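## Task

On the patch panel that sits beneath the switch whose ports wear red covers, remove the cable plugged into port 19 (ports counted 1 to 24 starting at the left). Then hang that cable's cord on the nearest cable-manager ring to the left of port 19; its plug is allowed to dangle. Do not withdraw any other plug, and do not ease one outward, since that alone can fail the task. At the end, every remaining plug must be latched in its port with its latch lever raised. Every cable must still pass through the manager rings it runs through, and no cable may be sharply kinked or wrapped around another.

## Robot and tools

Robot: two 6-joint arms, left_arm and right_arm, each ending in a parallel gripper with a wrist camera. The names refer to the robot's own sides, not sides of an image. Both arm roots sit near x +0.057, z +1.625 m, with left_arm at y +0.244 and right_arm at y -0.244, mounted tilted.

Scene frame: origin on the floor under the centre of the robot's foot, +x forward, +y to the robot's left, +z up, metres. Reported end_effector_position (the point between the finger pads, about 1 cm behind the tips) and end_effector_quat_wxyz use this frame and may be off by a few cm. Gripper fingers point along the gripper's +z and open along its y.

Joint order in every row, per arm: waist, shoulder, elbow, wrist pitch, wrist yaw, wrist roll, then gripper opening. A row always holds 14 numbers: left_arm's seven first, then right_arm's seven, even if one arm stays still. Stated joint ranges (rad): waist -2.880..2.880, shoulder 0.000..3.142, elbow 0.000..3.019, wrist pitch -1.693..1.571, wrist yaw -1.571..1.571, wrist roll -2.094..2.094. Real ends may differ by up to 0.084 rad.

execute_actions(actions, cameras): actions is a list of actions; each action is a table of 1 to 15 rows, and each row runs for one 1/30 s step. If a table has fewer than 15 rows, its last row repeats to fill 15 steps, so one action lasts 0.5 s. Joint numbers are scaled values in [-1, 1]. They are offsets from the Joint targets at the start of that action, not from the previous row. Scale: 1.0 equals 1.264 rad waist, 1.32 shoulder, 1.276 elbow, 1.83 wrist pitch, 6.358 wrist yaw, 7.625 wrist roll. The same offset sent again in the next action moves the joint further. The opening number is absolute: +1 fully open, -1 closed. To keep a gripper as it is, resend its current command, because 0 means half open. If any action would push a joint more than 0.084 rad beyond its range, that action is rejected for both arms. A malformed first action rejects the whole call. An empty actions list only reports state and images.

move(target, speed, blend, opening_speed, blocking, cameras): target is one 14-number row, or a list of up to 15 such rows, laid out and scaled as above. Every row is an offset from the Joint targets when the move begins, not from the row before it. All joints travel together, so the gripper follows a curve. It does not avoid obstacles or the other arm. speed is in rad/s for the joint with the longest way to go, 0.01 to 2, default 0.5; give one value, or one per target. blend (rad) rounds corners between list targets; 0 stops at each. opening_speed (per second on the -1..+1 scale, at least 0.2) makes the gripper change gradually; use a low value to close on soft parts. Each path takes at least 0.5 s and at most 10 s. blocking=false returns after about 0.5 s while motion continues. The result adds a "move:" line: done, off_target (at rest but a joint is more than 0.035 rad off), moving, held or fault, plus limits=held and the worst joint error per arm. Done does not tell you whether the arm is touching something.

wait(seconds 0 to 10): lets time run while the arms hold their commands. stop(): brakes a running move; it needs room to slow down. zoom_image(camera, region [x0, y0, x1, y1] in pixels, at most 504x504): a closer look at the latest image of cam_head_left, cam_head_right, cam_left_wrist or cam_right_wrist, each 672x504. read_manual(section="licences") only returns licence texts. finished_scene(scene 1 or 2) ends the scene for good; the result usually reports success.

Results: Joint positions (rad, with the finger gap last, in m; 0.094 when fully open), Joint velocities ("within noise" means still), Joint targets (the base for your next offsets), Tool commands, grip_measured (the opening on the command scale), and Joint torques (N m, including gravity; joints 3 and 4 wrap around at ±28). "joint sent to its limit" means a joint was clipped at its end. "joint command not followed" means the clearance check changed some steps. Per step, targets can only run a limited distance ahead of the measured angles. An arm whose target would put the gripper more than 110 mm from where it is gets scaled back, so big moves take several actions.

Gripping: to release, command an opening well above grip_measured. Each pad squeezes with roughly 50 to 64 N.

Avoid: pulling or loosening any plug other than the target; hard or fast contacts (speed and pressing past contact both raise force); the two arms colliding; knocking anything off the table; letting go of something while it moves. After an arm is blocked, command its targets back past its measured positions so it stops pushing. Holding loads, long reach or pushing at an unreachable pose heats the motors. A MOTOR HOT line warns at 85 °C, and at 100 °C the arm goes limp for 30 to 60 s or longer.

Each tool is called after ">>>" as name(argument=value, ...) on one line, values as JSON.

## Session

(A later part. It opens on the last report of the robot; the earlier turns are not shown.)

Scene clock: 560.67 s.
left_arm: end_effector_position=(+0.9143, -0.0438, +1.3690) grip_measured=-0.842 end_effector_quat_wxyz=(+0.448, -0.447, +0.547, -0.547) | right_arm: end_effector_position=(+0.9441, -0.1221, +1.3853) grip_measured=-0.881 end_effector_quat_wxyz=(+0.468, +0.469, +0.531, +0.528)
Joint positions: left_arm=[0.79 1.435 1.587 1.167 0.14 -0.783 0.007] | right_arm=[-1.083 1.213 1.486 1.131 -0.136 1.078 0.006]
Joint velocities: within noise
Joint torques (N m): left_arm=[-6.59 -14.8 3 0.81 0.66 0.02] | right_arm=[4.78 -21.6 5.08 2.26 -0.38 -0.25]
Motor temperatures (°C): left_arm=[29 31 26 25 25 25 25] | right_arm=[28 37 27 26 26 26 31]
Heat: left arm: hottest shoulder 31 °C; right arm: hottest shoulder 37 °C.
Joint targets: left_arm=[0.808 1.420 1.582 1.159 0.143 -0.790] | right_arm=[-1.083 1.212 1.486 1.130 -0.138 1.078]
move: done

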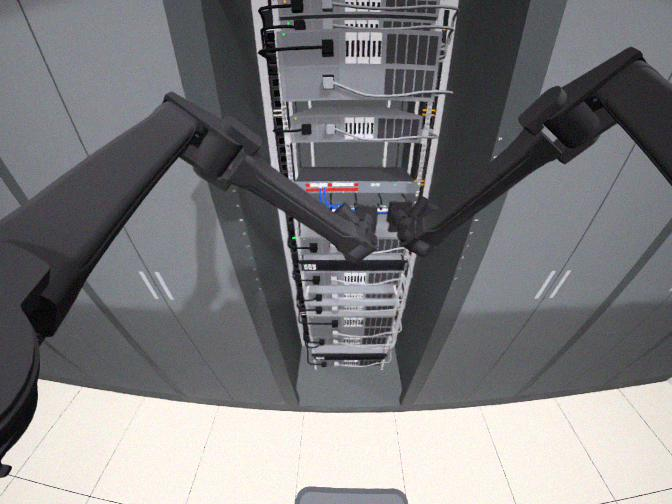

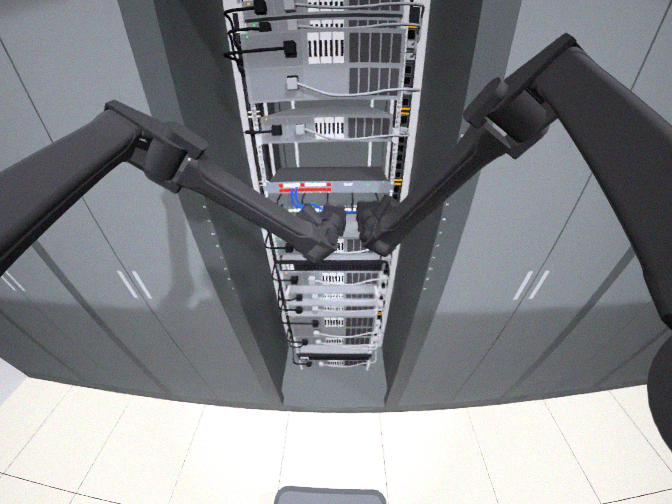

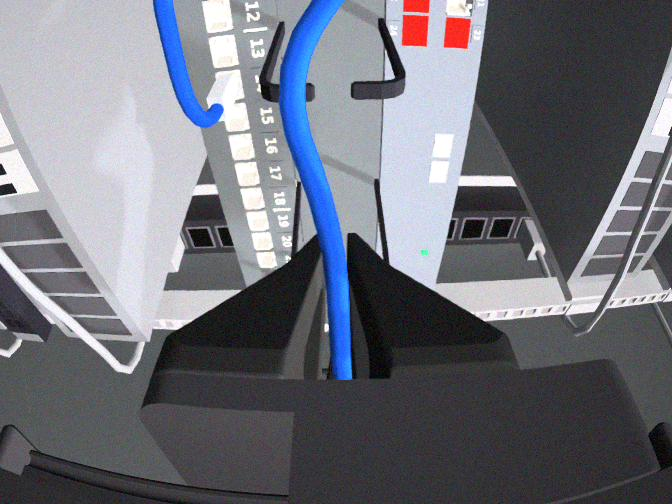

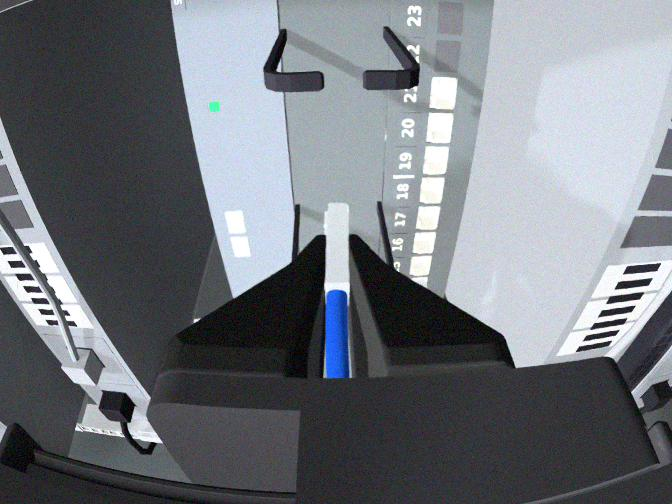

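>>> move(target=[[0,0.0227,0.018,0,0,0,-0.92,0.0142,0.0144,0.0165,-0.0027,0.0005,-0.001,-1],[0,0.0394,0.0854,-0.0344,0,0,-0.92,0.0214,0.0386,0.0909,-0.0344,0.0022,-0.0021,-1]], speed=0.08)

>>> zoom_image(camera="cam_left_wrist", region=[240, 60, 490, 310])

>>> zoom_image(camera="cam_right_wrist", region=[220, 60, 470, 310])

Scene clock: 574.00 s.
left_arm: end_effector_position=(+0.9359, -0.0446, +1.3673) grip_measured=-0.918 end_effector_quat_wxyz=(+0.446, -0.447, +0.549, -0.547) | right_arm: end_effector_position=(+0.9653, -0.1226, +1.3821) grip_measured=-0.881 end_effector_quat_wxyz=(+0.468, +0.473, +0.531, +0.525)
Joint positions: left_arm=[0.792 1.454 1.665 1.105 0.14 -0.785 0.004] | right_arm=[-1.081 1.239 1.564 1.075 -0.125 1.076 0.006]
Joint velocities: within noise
Joint torques (N m): left_arm=[-7.12 -13.27 5.7 0.81 0.58 0.03] | right_arm=[7.24 -19.84 9.16 2.03 -0.25 -0.38]
Motor temperatures (°C): left_arm=[29 31 26 25 26 25 25] | right_arm=[28 36 27 26 26 26 32]
Heat: left arm: hottest shoulder 31 °C; right arm: hottest shoulder 36 °C.
Joint targets: left_arm=[0.808 1.472 1.690 1.097 0.143 -0.790] | right_arm=[-1.056 1.263 1.602 1.067 -0.124 1.062]
move: off_target (right_arm); right_arm: the elbow is farthest, 0.038 rad from its target

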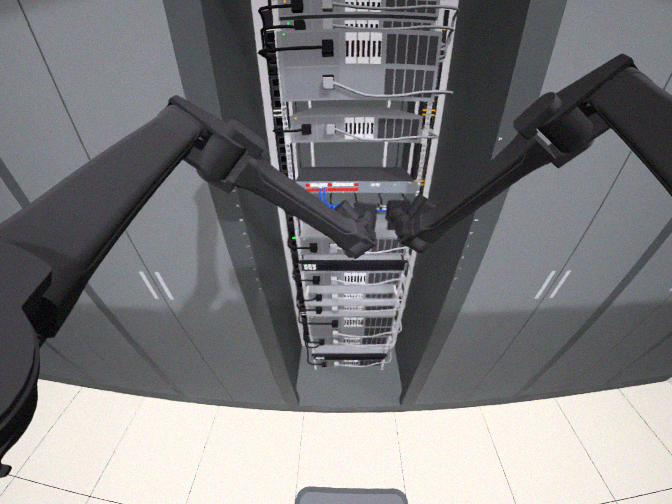

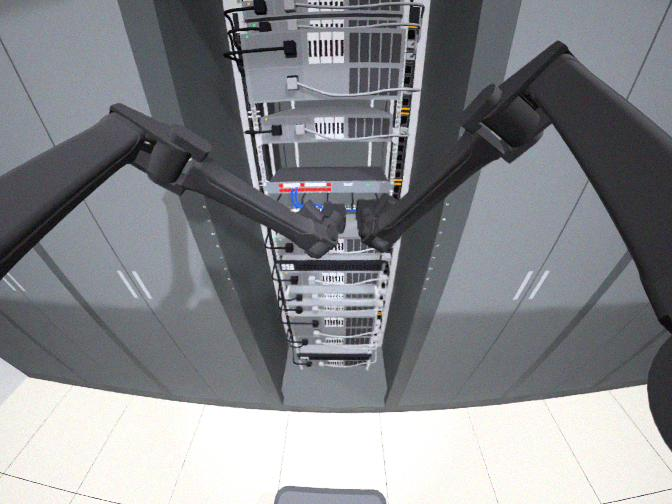

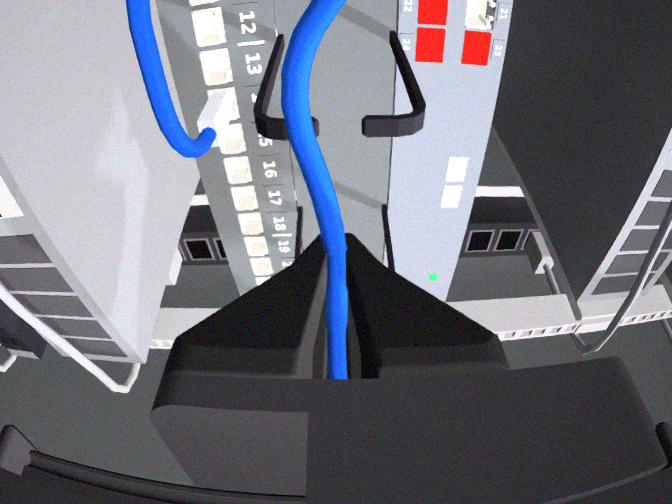

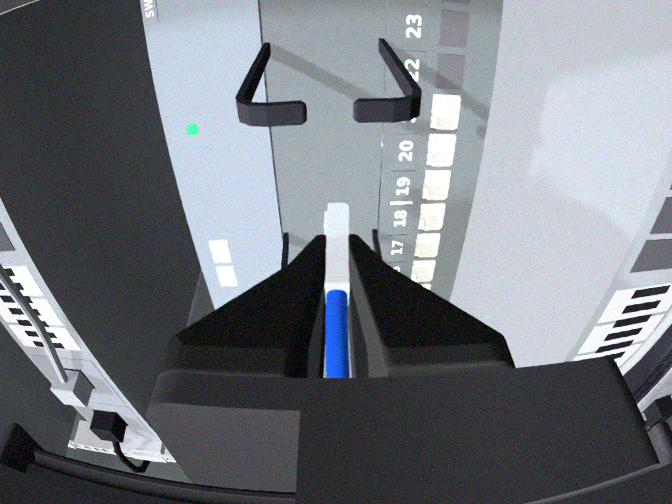

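Scaled by 2.016 from the camera's 672x504 image, which has a finer 960x720 frame.

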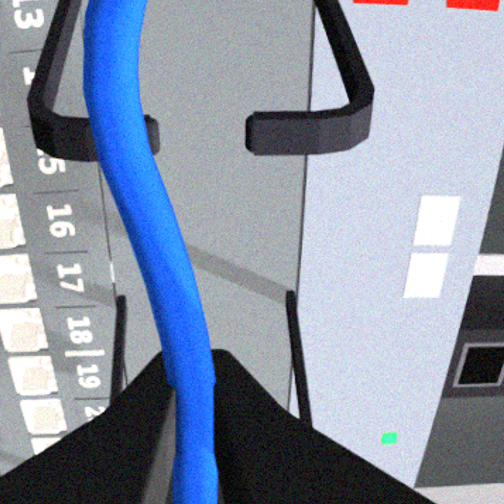

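Scaled by 2.016 from the camera's 672x504 image, which has a finer 960x720 frame.

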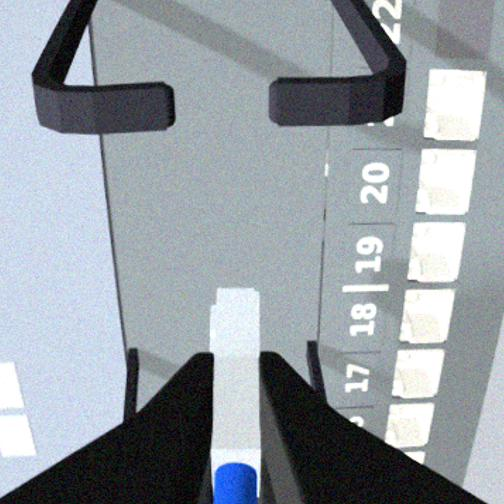

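>>> move(target=[0,0.0205,0.0776,-0.0361,0,0,-0.92,0.0087,0.0295,0.0905,-0.0322,0.0016,-0.0007,-1], speed=0.06)

>>> zoom_image(camera="cam_left_wrist", region=[240, 60, 490, 310])

>>> zoom_image(camera="cam_right_wrist", region=[220, 60, 470, 310])

Scene clock: 588.13 s.
left_arm: end_effector_position=(+0.9571, -0.0482, +1.3638) grip_measured=-0.918 end_effector_quat_wxyz=(+0.445, -0.447, +0.550, -0.547) | right_arm: end_effector_position=(+0.9944, -0.1241, +1.3843) grip_measured=-0.881 end_effector_quat_wxyz=(+0.476, +0.475, +0.525, +0.523)
Joint positions: left_arm=[0.792 1.484 1.753 1.042 0.141 -0.785 0.004] | right_arm=[-1.075 1.277 1.676 1.017 -0.113 1.07 0.006]
Joint velocities: within noise
Joint torques (N m): left_arm=[-7 -13.27 6.94 0.77 0.6 0.03] | right_arm=[7.77 -20.84 10.07 1.94 -0.33 -0.36]
Motor temperatures (°C): left_arm=[29 31 26 25 26 25 26] | right_arm=[28 35 28 26 25 26 32]
Heat: left arm: hottest shoulder 31 °C; right arm: hottest shoulder 35 °C.
Joint targets: left_arm=[0.808 1.499 1.790 1.031 0.143 -0.790] | right_arm=[-1.045 1.302 1.718 1.008 -0.114 1.057]
move: off_target (left_arm, right_arm); left_arm: the elbow is farthest, 0.036 rad from its target; right_arm: the elbow is farthest, 0.042 rad from its target

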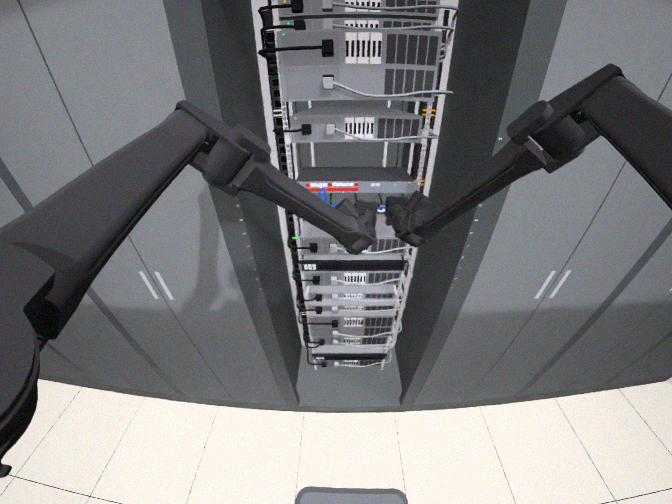

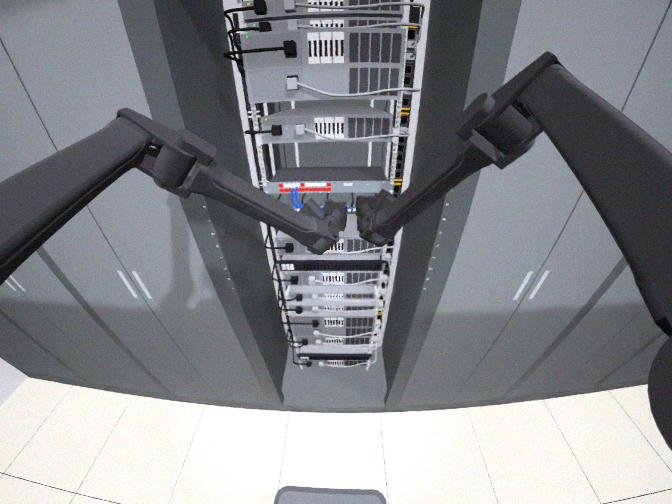

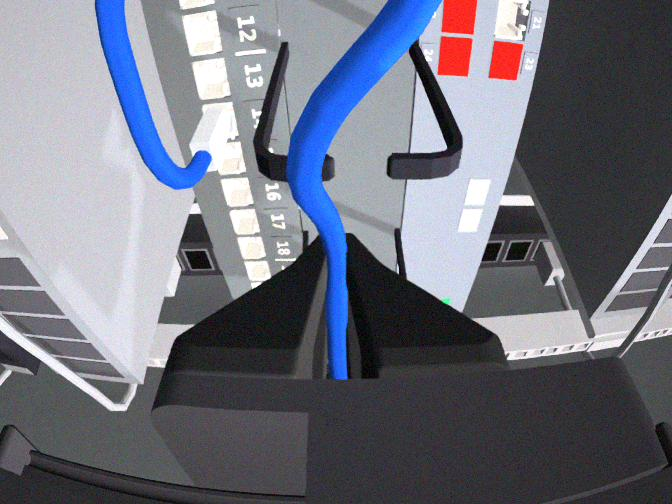

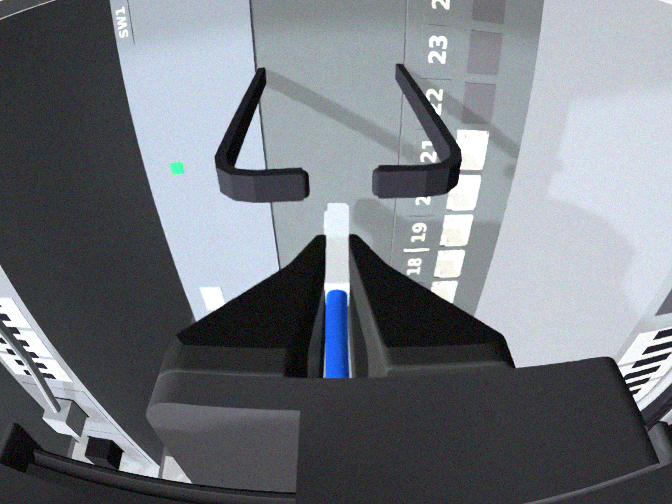

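Scaled by 2.016 from the camera's 672x504 image, which has a finer 960x720 frame.

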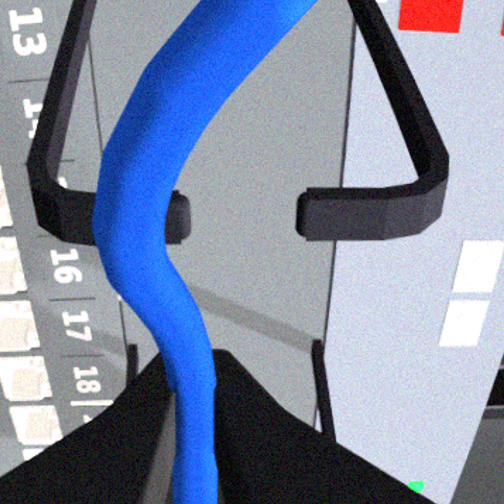

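Scaled by 2.016 from the camera's 672x504 image, which has a finer 960x720 frame.

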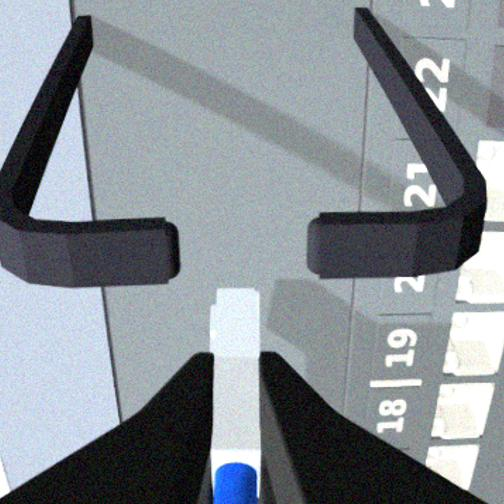

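>>> move(target=[0,0.0047,0.0199,-0.0104,0,0,-0.92,0,0,0,0,0,0,-1], speed=0.06)

>>> zoom_image(camera="cam_left_wrist", region=[240, 60, 490, 310])

>>> zoom_image(camera="cam_head_right", region=[260, 160, 420, 280])

Scene clock: 608.47 s.
left_arm: end_effector_position=(+0.9621, -0.0496, +1.3624) grip_measured=-0.918 end_effector_quat_wxyz=(+0.443, -0.447, +0.552, -0.547) | right_arm: end_effector_position=(+0.9950, -0.1243, +1.3845) grip_measured=-0.881 end_effector_quat_wxyz=(+0.476, +0.475, +0.524, +0.522)
Joint positions: left_arm=[0.792 1.492 1.775 1.023 0.141 -0.785 0.004] | right_arm=[-1.074 1.277 1.678 1.016 -0.112 1.069 0.006]
Joint velocities: within noise
Joint torques (N m): left_arm=[-7.24 -13.98 7.19 0.79 0.59 0.03] | right_arm=[7.88 -20.72 9.88 2.04 -0.38 -0.35]
Motor temperatures (°C): left_arm=[29 31 27 25 26 25 26] | right_arm=[28 34 29 26 25 26 32]
Heat: left arm: hottest shoulder 31 °C; right arm: hottest shoulder 34 °C.
Joint targets: left_arm=[0.808 1.505 1.815 1.011 0.143 -0.790] | right_arm=[-1.045 1.302 1.717 1.008 -0.114 1.057]
move: off_target (left_arm, right_arm); left_arm: the elbow is farthest, 0.040 rad from its target; right_arm: the elbow is farthest, 0.040 rad from its target

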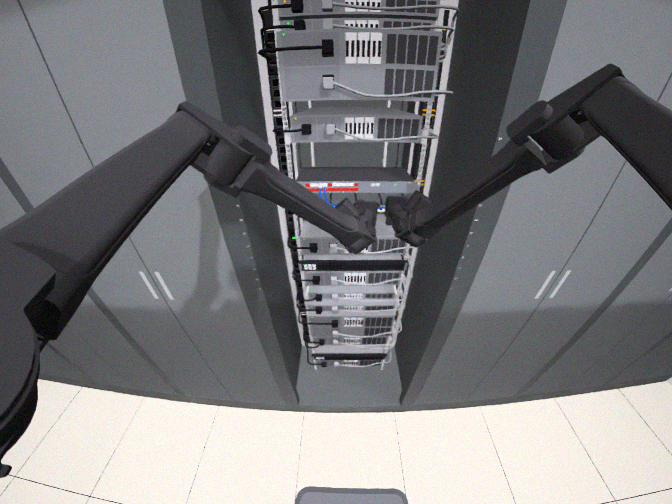

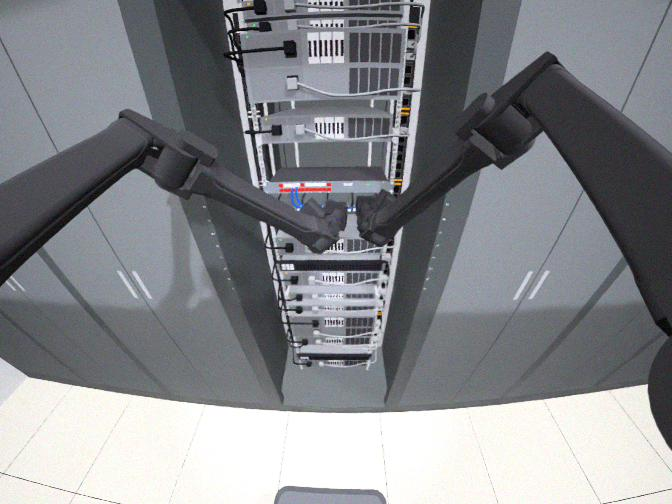

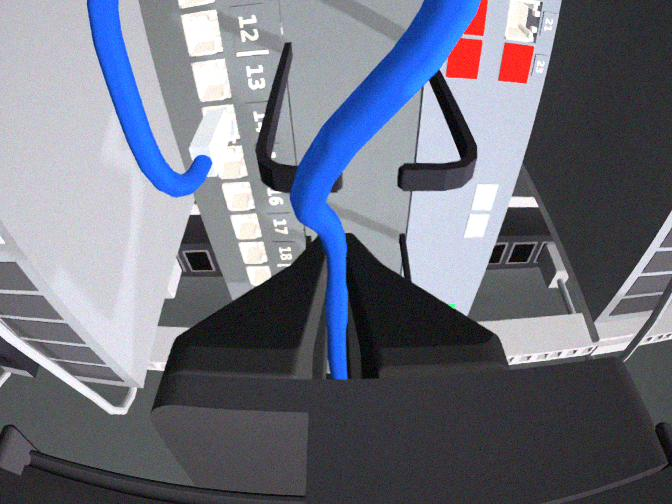

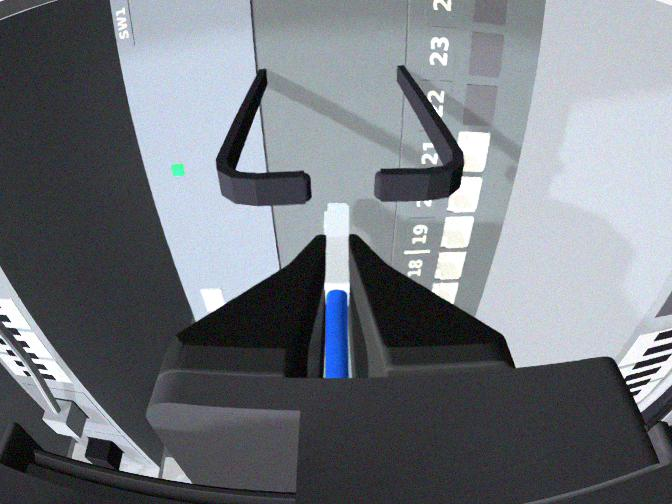

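Scaled by 2.016 from the camera's 672x504 image, which has a finer 960x720 frame.

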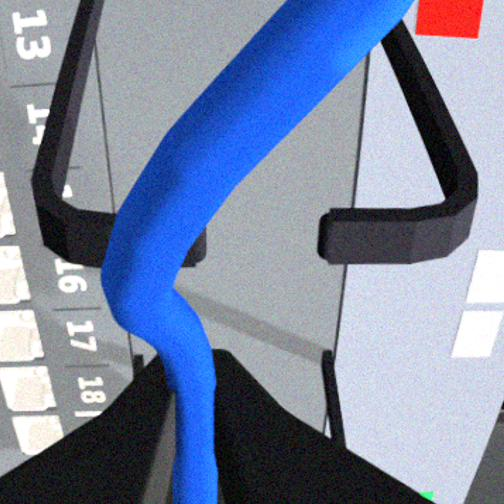

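Scaled by 3.150 from the camera's 672x504 image, which has a finer 960x720 frame.

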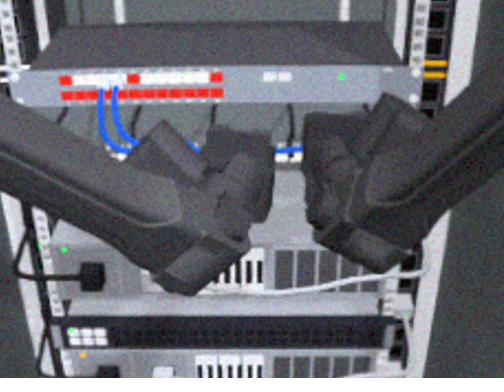

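>>> move(target=[0.0046,0.0057,0.0064,0,0,0,-0.92,0,0.017,0.0154,0,0,0,-1], speed=0.05)

>>> zoom_image(camera="cam_head_left", region=[330, 170, 430, 240])

>>> zoom_image(camera="cam_head_right", region=[300, 170, 400, 240])

Scene clock: 628.10 s.
left_arm: end_effector_position=(+0.9633, -0.0494, +1.3602) grip_measured=-0.918 end_effector_quat_wxyz=(+0.445, -0.447, +0.552, -0.546) | right_arm: end_effector_position=(+0.9978, -0.1222, +1.3799) grip_measured=-0.881 end_effector_quat_wxyz=(+0.478, +0.475, +0.523, +0.522)
Joint positions: left_arm=[0.795 1.498 1.785 1.023 0.141 -0.785 0.004] | right_arm=[-1.074 1.295 1.699 1.016 -0.111 1.069 0.006]
Joint velocities: within noise
Joint torques (N m): left_arm=[-7.12 -13.51 7.13 0.77 0.54 0.05] | right_arm=[7.88 -20.48 9.74 2.06 -0.43 -0.36]
Motor temperatures (°C): left_arm=[29 31 27 25 26 25 27] | right_arm=[28 33 31 26 26 26 32]
Heat: left arm: hottest shoulder 31 °C; right arm: hottest shoulder 33 °C.
Joint targets: left_arm=[0.814 1.513 1.823 1.012 0.143 -0.790] | right_arm=[-1.045 1.324 1.737 1.008 -0.114 1.057]
move: off_target (left_arm, right_arm); left_arm: the elbow is farthest, 0.038 rad from its target; right_arm: the elbow is farthest, 0.037 rad from its target

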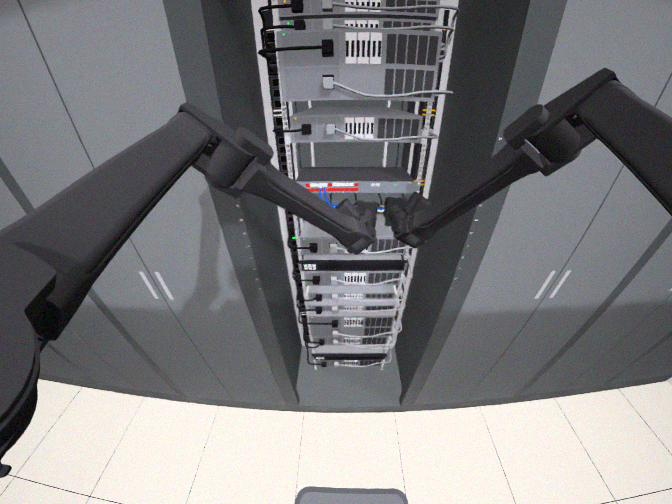

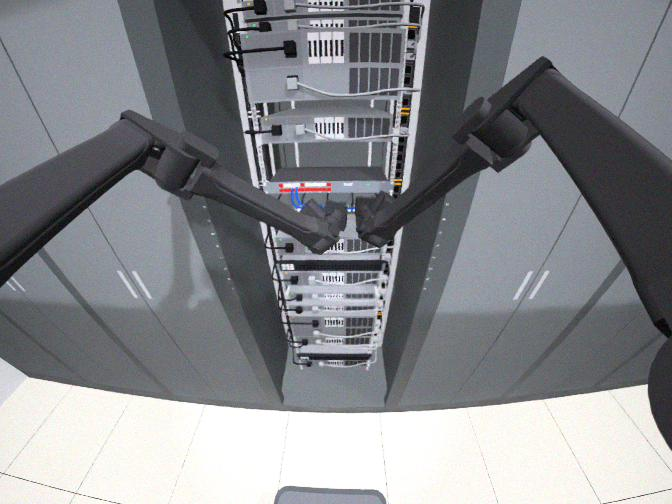

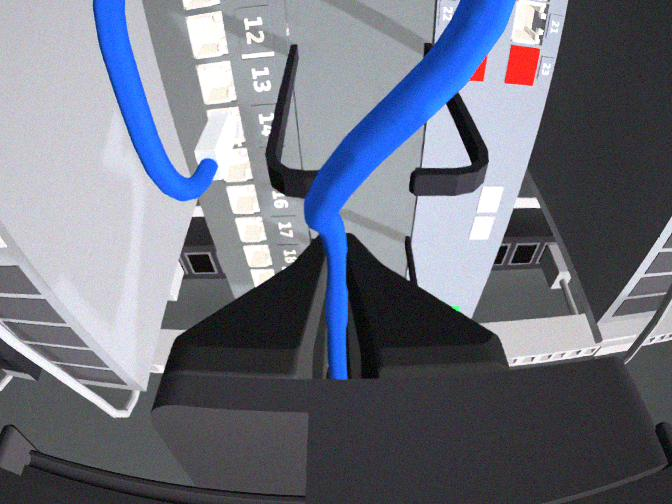

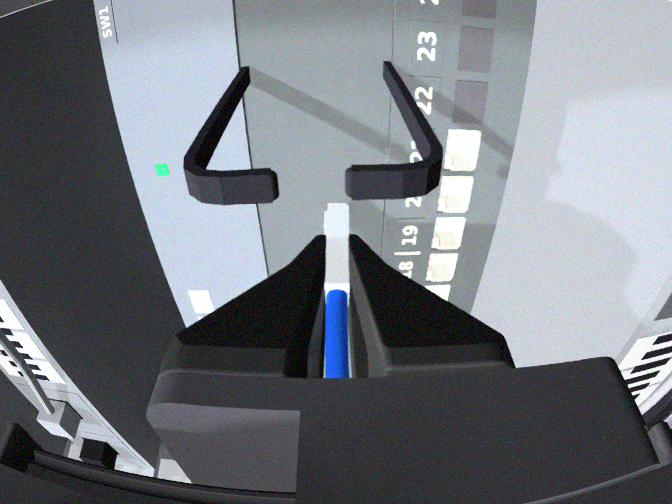

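Scaled by 5.040 from the camera's 672x504 image, which has a finer 960x720 frame.

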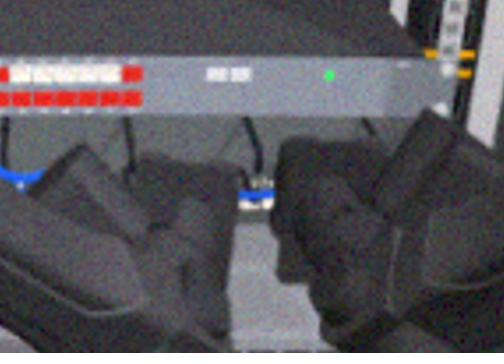

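Scaled by 5.040 from the camera's 672x504 image, which has a finer 960x720 frame.

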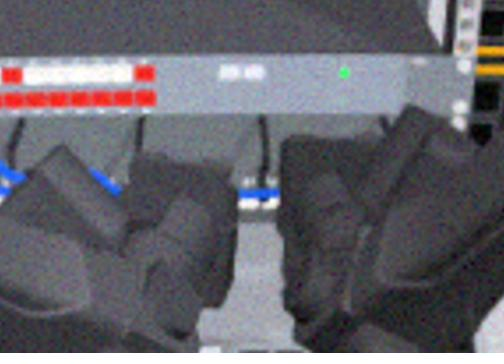

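>>> move(target=[0,0,0,0,0,0,-0.7,0,0,0,0,0,0,-1], opening_speed=0.3, cameras=["cam_left_wrist"])

Scene clock: 634.37 s.
left_arm: end_effector_position=(+0.9662, -0.0475, +1.3607) grip_measured=-0.704 end_effector_quat_wxyz=(+0.446, -0.446, +0.551, -0.546) | right_arm: end_effector_position=(+0.9968, -0.1188, +1.3775) grip_measured=-0.881 end_effector_quat_wxyz=(+0.475, +0.476, +0.523, +0.523)
Joint positions: left_arm=[0.798 1.499 1.794 1.018 0.142 -0.785 0.014] | right_arm=[-1.069 1.3 1.701 1.016 -0.111 1.069 0.006]
Joint velocities: within noise
Joint torques (N m): left_arm=[-7.18 -13.63 6.63 1.01 0.56 0.06] | right_arm=[7.71 -20.78 9.54 1.96 -0.43 -0.36]
Motor temperatures (°C): left_arm=[29 31 27 25 26 25 27] | right_arm=[28 33 31 26 26 26 32]
Heat: left arm: hottest shoulder 31 °C; right arm: hottest shoulder 33 °C.
Joint targets: left_arm=[0.814 1.513 1.823 1.011 0.143 -0.790] | right_arm=[-1.045 1.324 1.737 1.008 -0.114 1.057]
move: off_target (right_arm); right_arm: the elbow is farthest, 0.036 rad from its target
Images, in order (width x height): cam_left_wrist 672x504.

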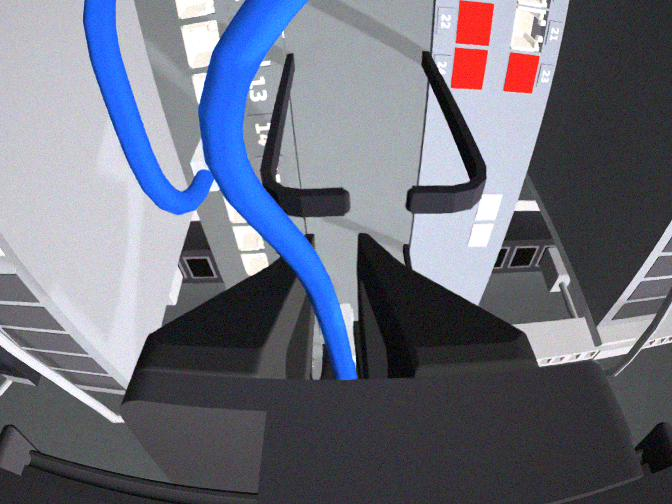

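>>> move(target=[[0,-0.0212,-0.0337,0.0082,0,0,-0.7,0,0,0,0,0,0,-1],[0,-0.0705,-0.1889,0.0923,0,0,-0.7,0,0,0,0,0,0,-1],[0,-0.097,-0.3111,0.1579,0,0,-0.7,0,0,0,0,0,0,-1]], speed=0.12, blend=0.02)

>>> zoom_image(camera="cam_left_wrist", region=[240, 100, 490, 350])

Scene clock: 645.90 s.
left_arm: end_effector_position=(+0.8675, -0.0396, +1.3687) grip_measured=-0.703 end_effector_quat_wxyz=(+0.448, -0.446, +0.550, -0.546) | right_arm: end_effector_position=(+0.9960, -0.1171, +1.3754) grip_measured=-0.881 end_effector_quat_wxyz=(+0.473, +0.477, +0.524, +0.523)
Joint positions: left_arm=[0.798 1.401 1.432 1.285 0.142 -0.785 0.014] | right_arm=[-1.068 1.303 1.701 1.014 -0.111 1.069 0.006]
Joint velocities: within noise
Joint torques (N m): left_arm=[-6.36 -14.39 2.21 1.69 0.53 0.04] | right_arm=[7.53 -20.89 9.54 2.14 -0.44 -0.36]
Motor temperatures (°C): left_arm=[29 31 27 25 26 25 26] | right_arm=[28 34 31 26 26 26 32]
Heat: left arm: hottest shoulder 31 °C; right arm: hottest shoulder 34 °C.
Joint targets: left_arm=[0.814 1.385 1.426 1.300 0.143 -0.790] | right_arm=[-1.045 1.325 1.737 1.008 -0.114 1.057]
move: off_target (right_arm); right_arm: the elbow is farthest, 0.036 rad from its target

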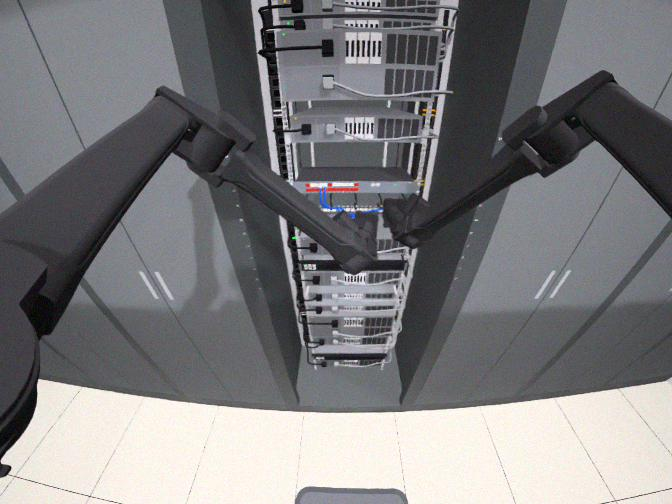

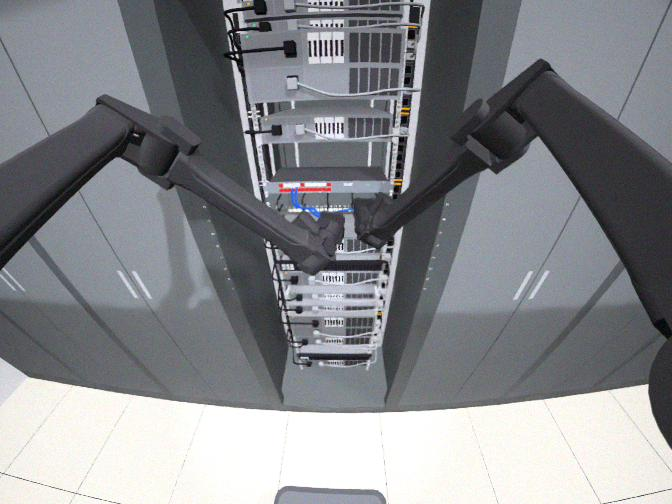

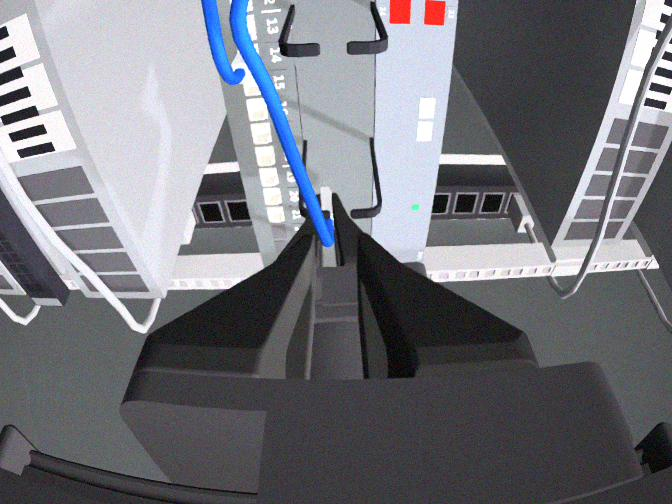

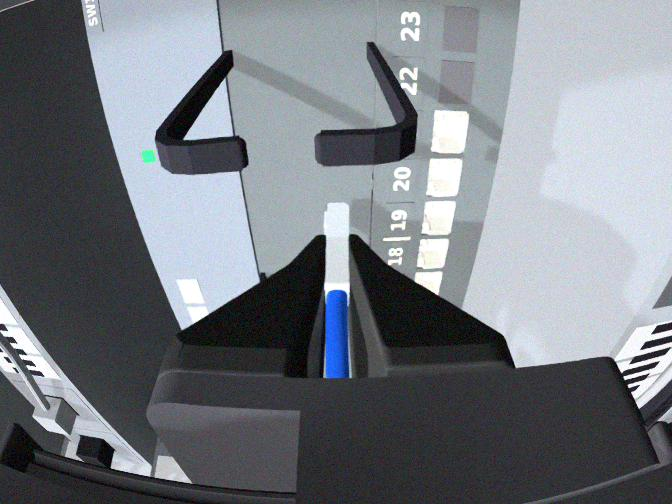

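Scaled by 2.016 from the camera's 672x504 image, which has a finer 960x720 frame.

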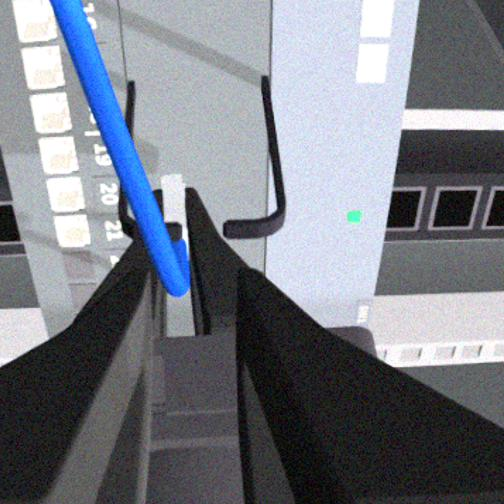

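>>> zoom_image(camera="cam_left_wrist", region=[280, 170, 380, 270])

Scaled by 5.040 from the camera's 672x504 image, which has a finer 960x720 frame.

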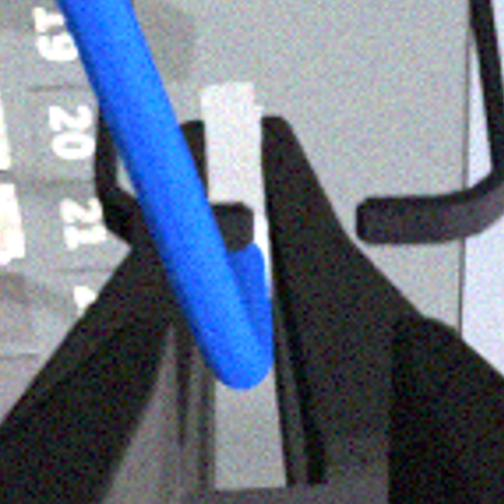

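>>> move(target=[0,0,0,0,0,0,0.6,-0.0435,-0.1,-0.203,0.0754,-0.0039,0.0041,-1], speed=0.12)

>>> zoom_image(camera="cam_left_wrist", region=[240, 60, 440, 260])

Scene clock: 695.40 s.
left_arm: end_effector_position=(+0.8676, -0.0391, +1.3693) grip_measured=+0.597 end_effector_quat_wxyz=(+0.448, -0.446, +0.550, -0.546) | right_arm: end_effector_position=(+0.9433, -0.1193, +1.3819) grip_measured=-0.881 end_effector_quat_wxyz=(+0.467, +0.470, +0.533, +0.527)
Joint positions: left_arm=[0.798 1.4 1.431 1.286 0.142 -0.785 0.075] | right_arm=[-1.08 1.219 1.488 1.128 -0.134 1.073 0.006]
Joint velocities: within noise
Joint torques (N m): left_arm=[-6.12 -14.21 2.14 1.8 0.55 0.03] | right_arm=[2.96 -23.94 4.18 3.07 -0.46 -0.12]
Motor temperatures (°C): left_arm=[29 31 26 25 26 25 26] | right_arm=[28 37 32 26 26 26 32]
Heat: left arm: hottest shoulder 31 °C; right arm: hottest shoulder 37 °C.
Joint targets: left_arm=[0.814 1.385 1.426 1.300 0.143 -0.790] | right_arm=[-1.100 1.192 1.478 1.146 -0.138 1.088]
move: done

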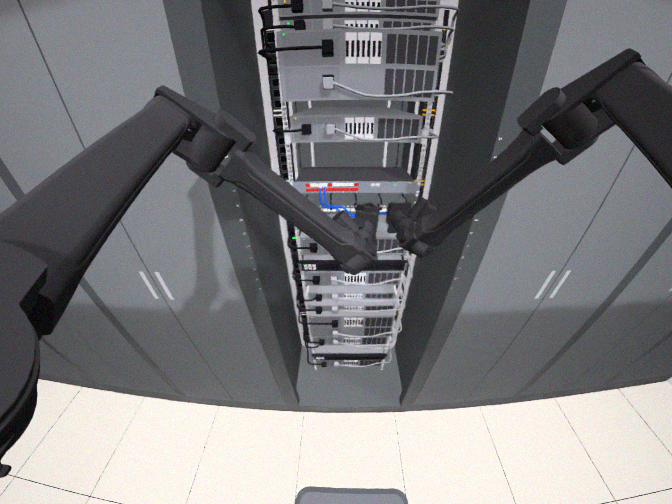

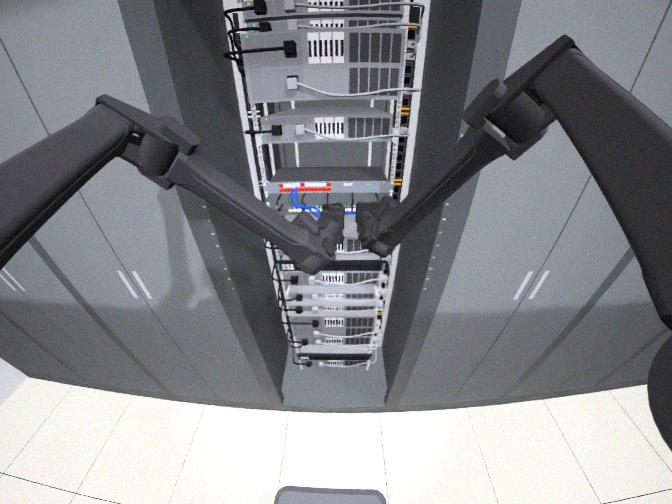

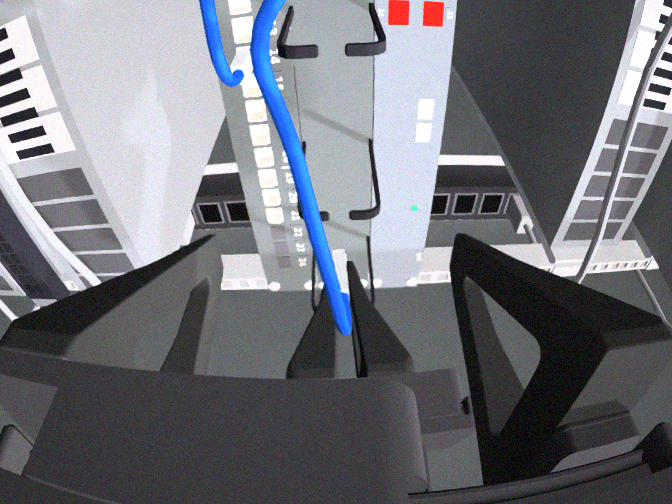

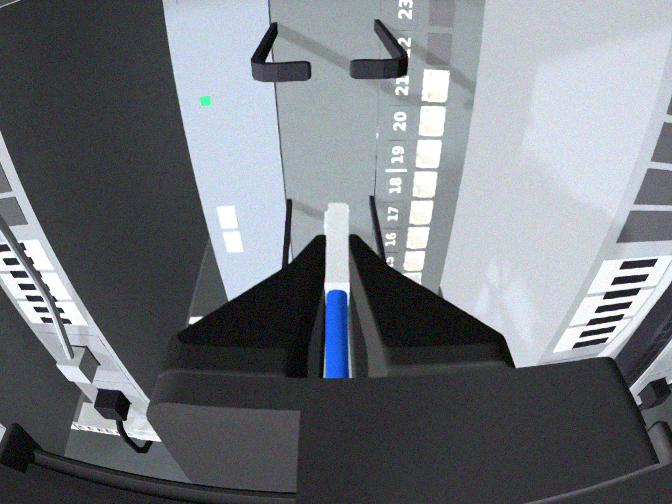

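Scaled by 2.520 from the camera's 672x504 image, which has a finer 960x720 frame.

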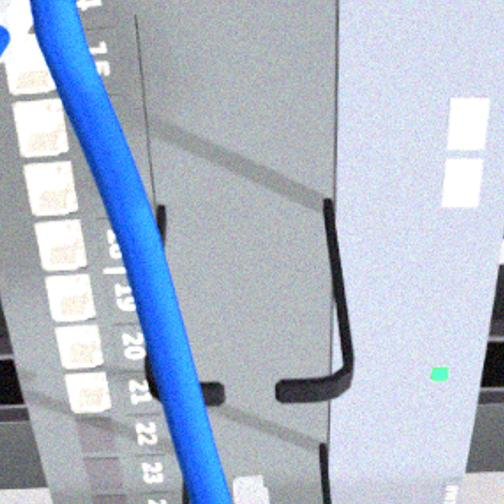

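>>> move(target=[0,0.0523,0.152,-0.082,0,0,0.6,0,-0.0084,-0.0071,0,0,0,-1], speed=0.12)

>>> zoom_image(camera="cam_left_wrist", region=[240, 60, 440, 260])

Scene clock: 719.63 s.
left_arm: end_effector_position=(+0.9173, -0.0414, +1.3669) grip_measured=+0.597 end_effector_quat_wxyz=(+0.449, -0.446, +0.549, -0.546) | right_arm: end_effector_position=(+0.9422, -0.1211, +1.3854) grip_measured=-0.881 end_effector_quat_wxyz=(+0.467, +0.470, +0.533, +0.527)
Joint positions: left_arm=[0.798 1.436 1.597 1.158 0.142 -0.785 0.075] | right_arm=[-1.08 1.209 1.478 1.129 -0.135 1.074 0.006]
Joint velocities: within noise
Joint torques (N m): left_arm=[-6.48 -12.51 5.22 0.96 0.53 0.04] | right_arm=[3.08 -23.65 4.22 2.95 -0.45 -0.11]
Motor temperatures (°C): left_arm=[29 31 26 25 26 25 25] | right_arm=[28 38 30 26 26 26 32]
Heat: left arm: hottest shoulder 31 °C; right arm: hottest shoulder 38 °C.
Joint targets: left_arm=[0.814 1.454 1.620 1.150 0.143 -0.790] | right_arm=[-1.100 1.181 1.469 1.146 -0.138 1.088]
move: done

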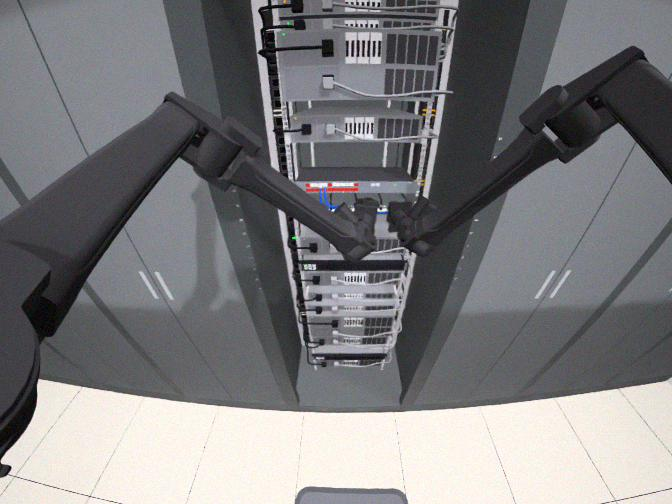

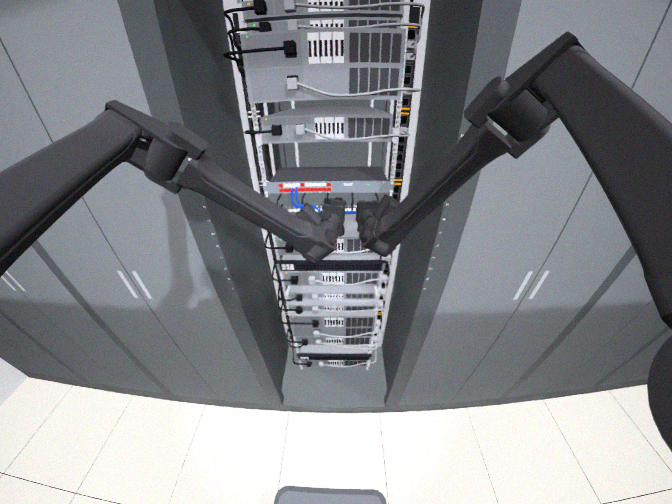

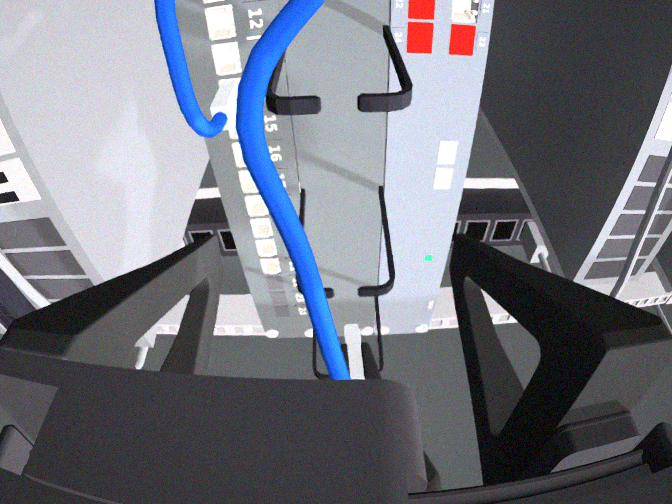

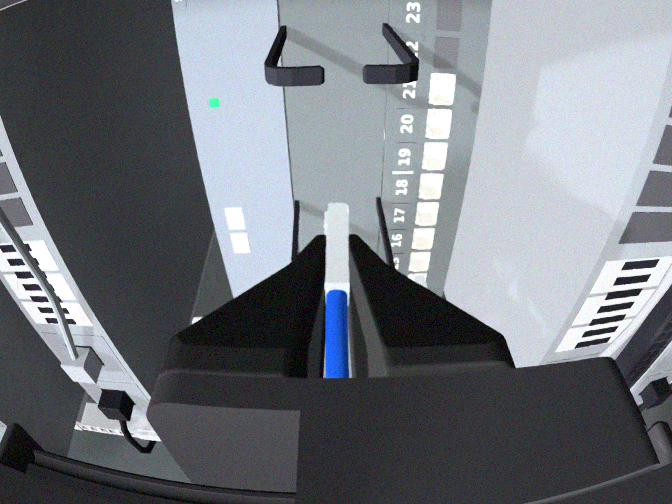

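Scaled by 2.520 from the camera's 672x504 image, which has a finer 960x720 frame.

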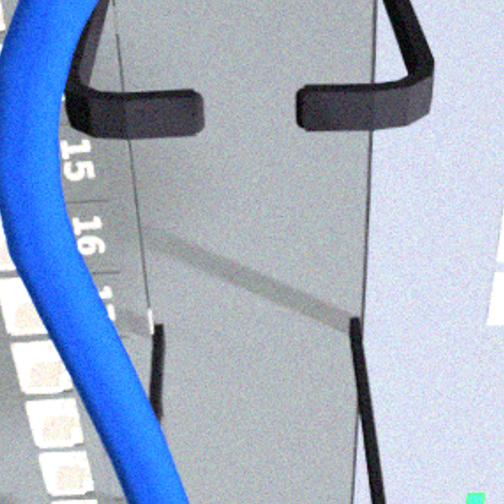

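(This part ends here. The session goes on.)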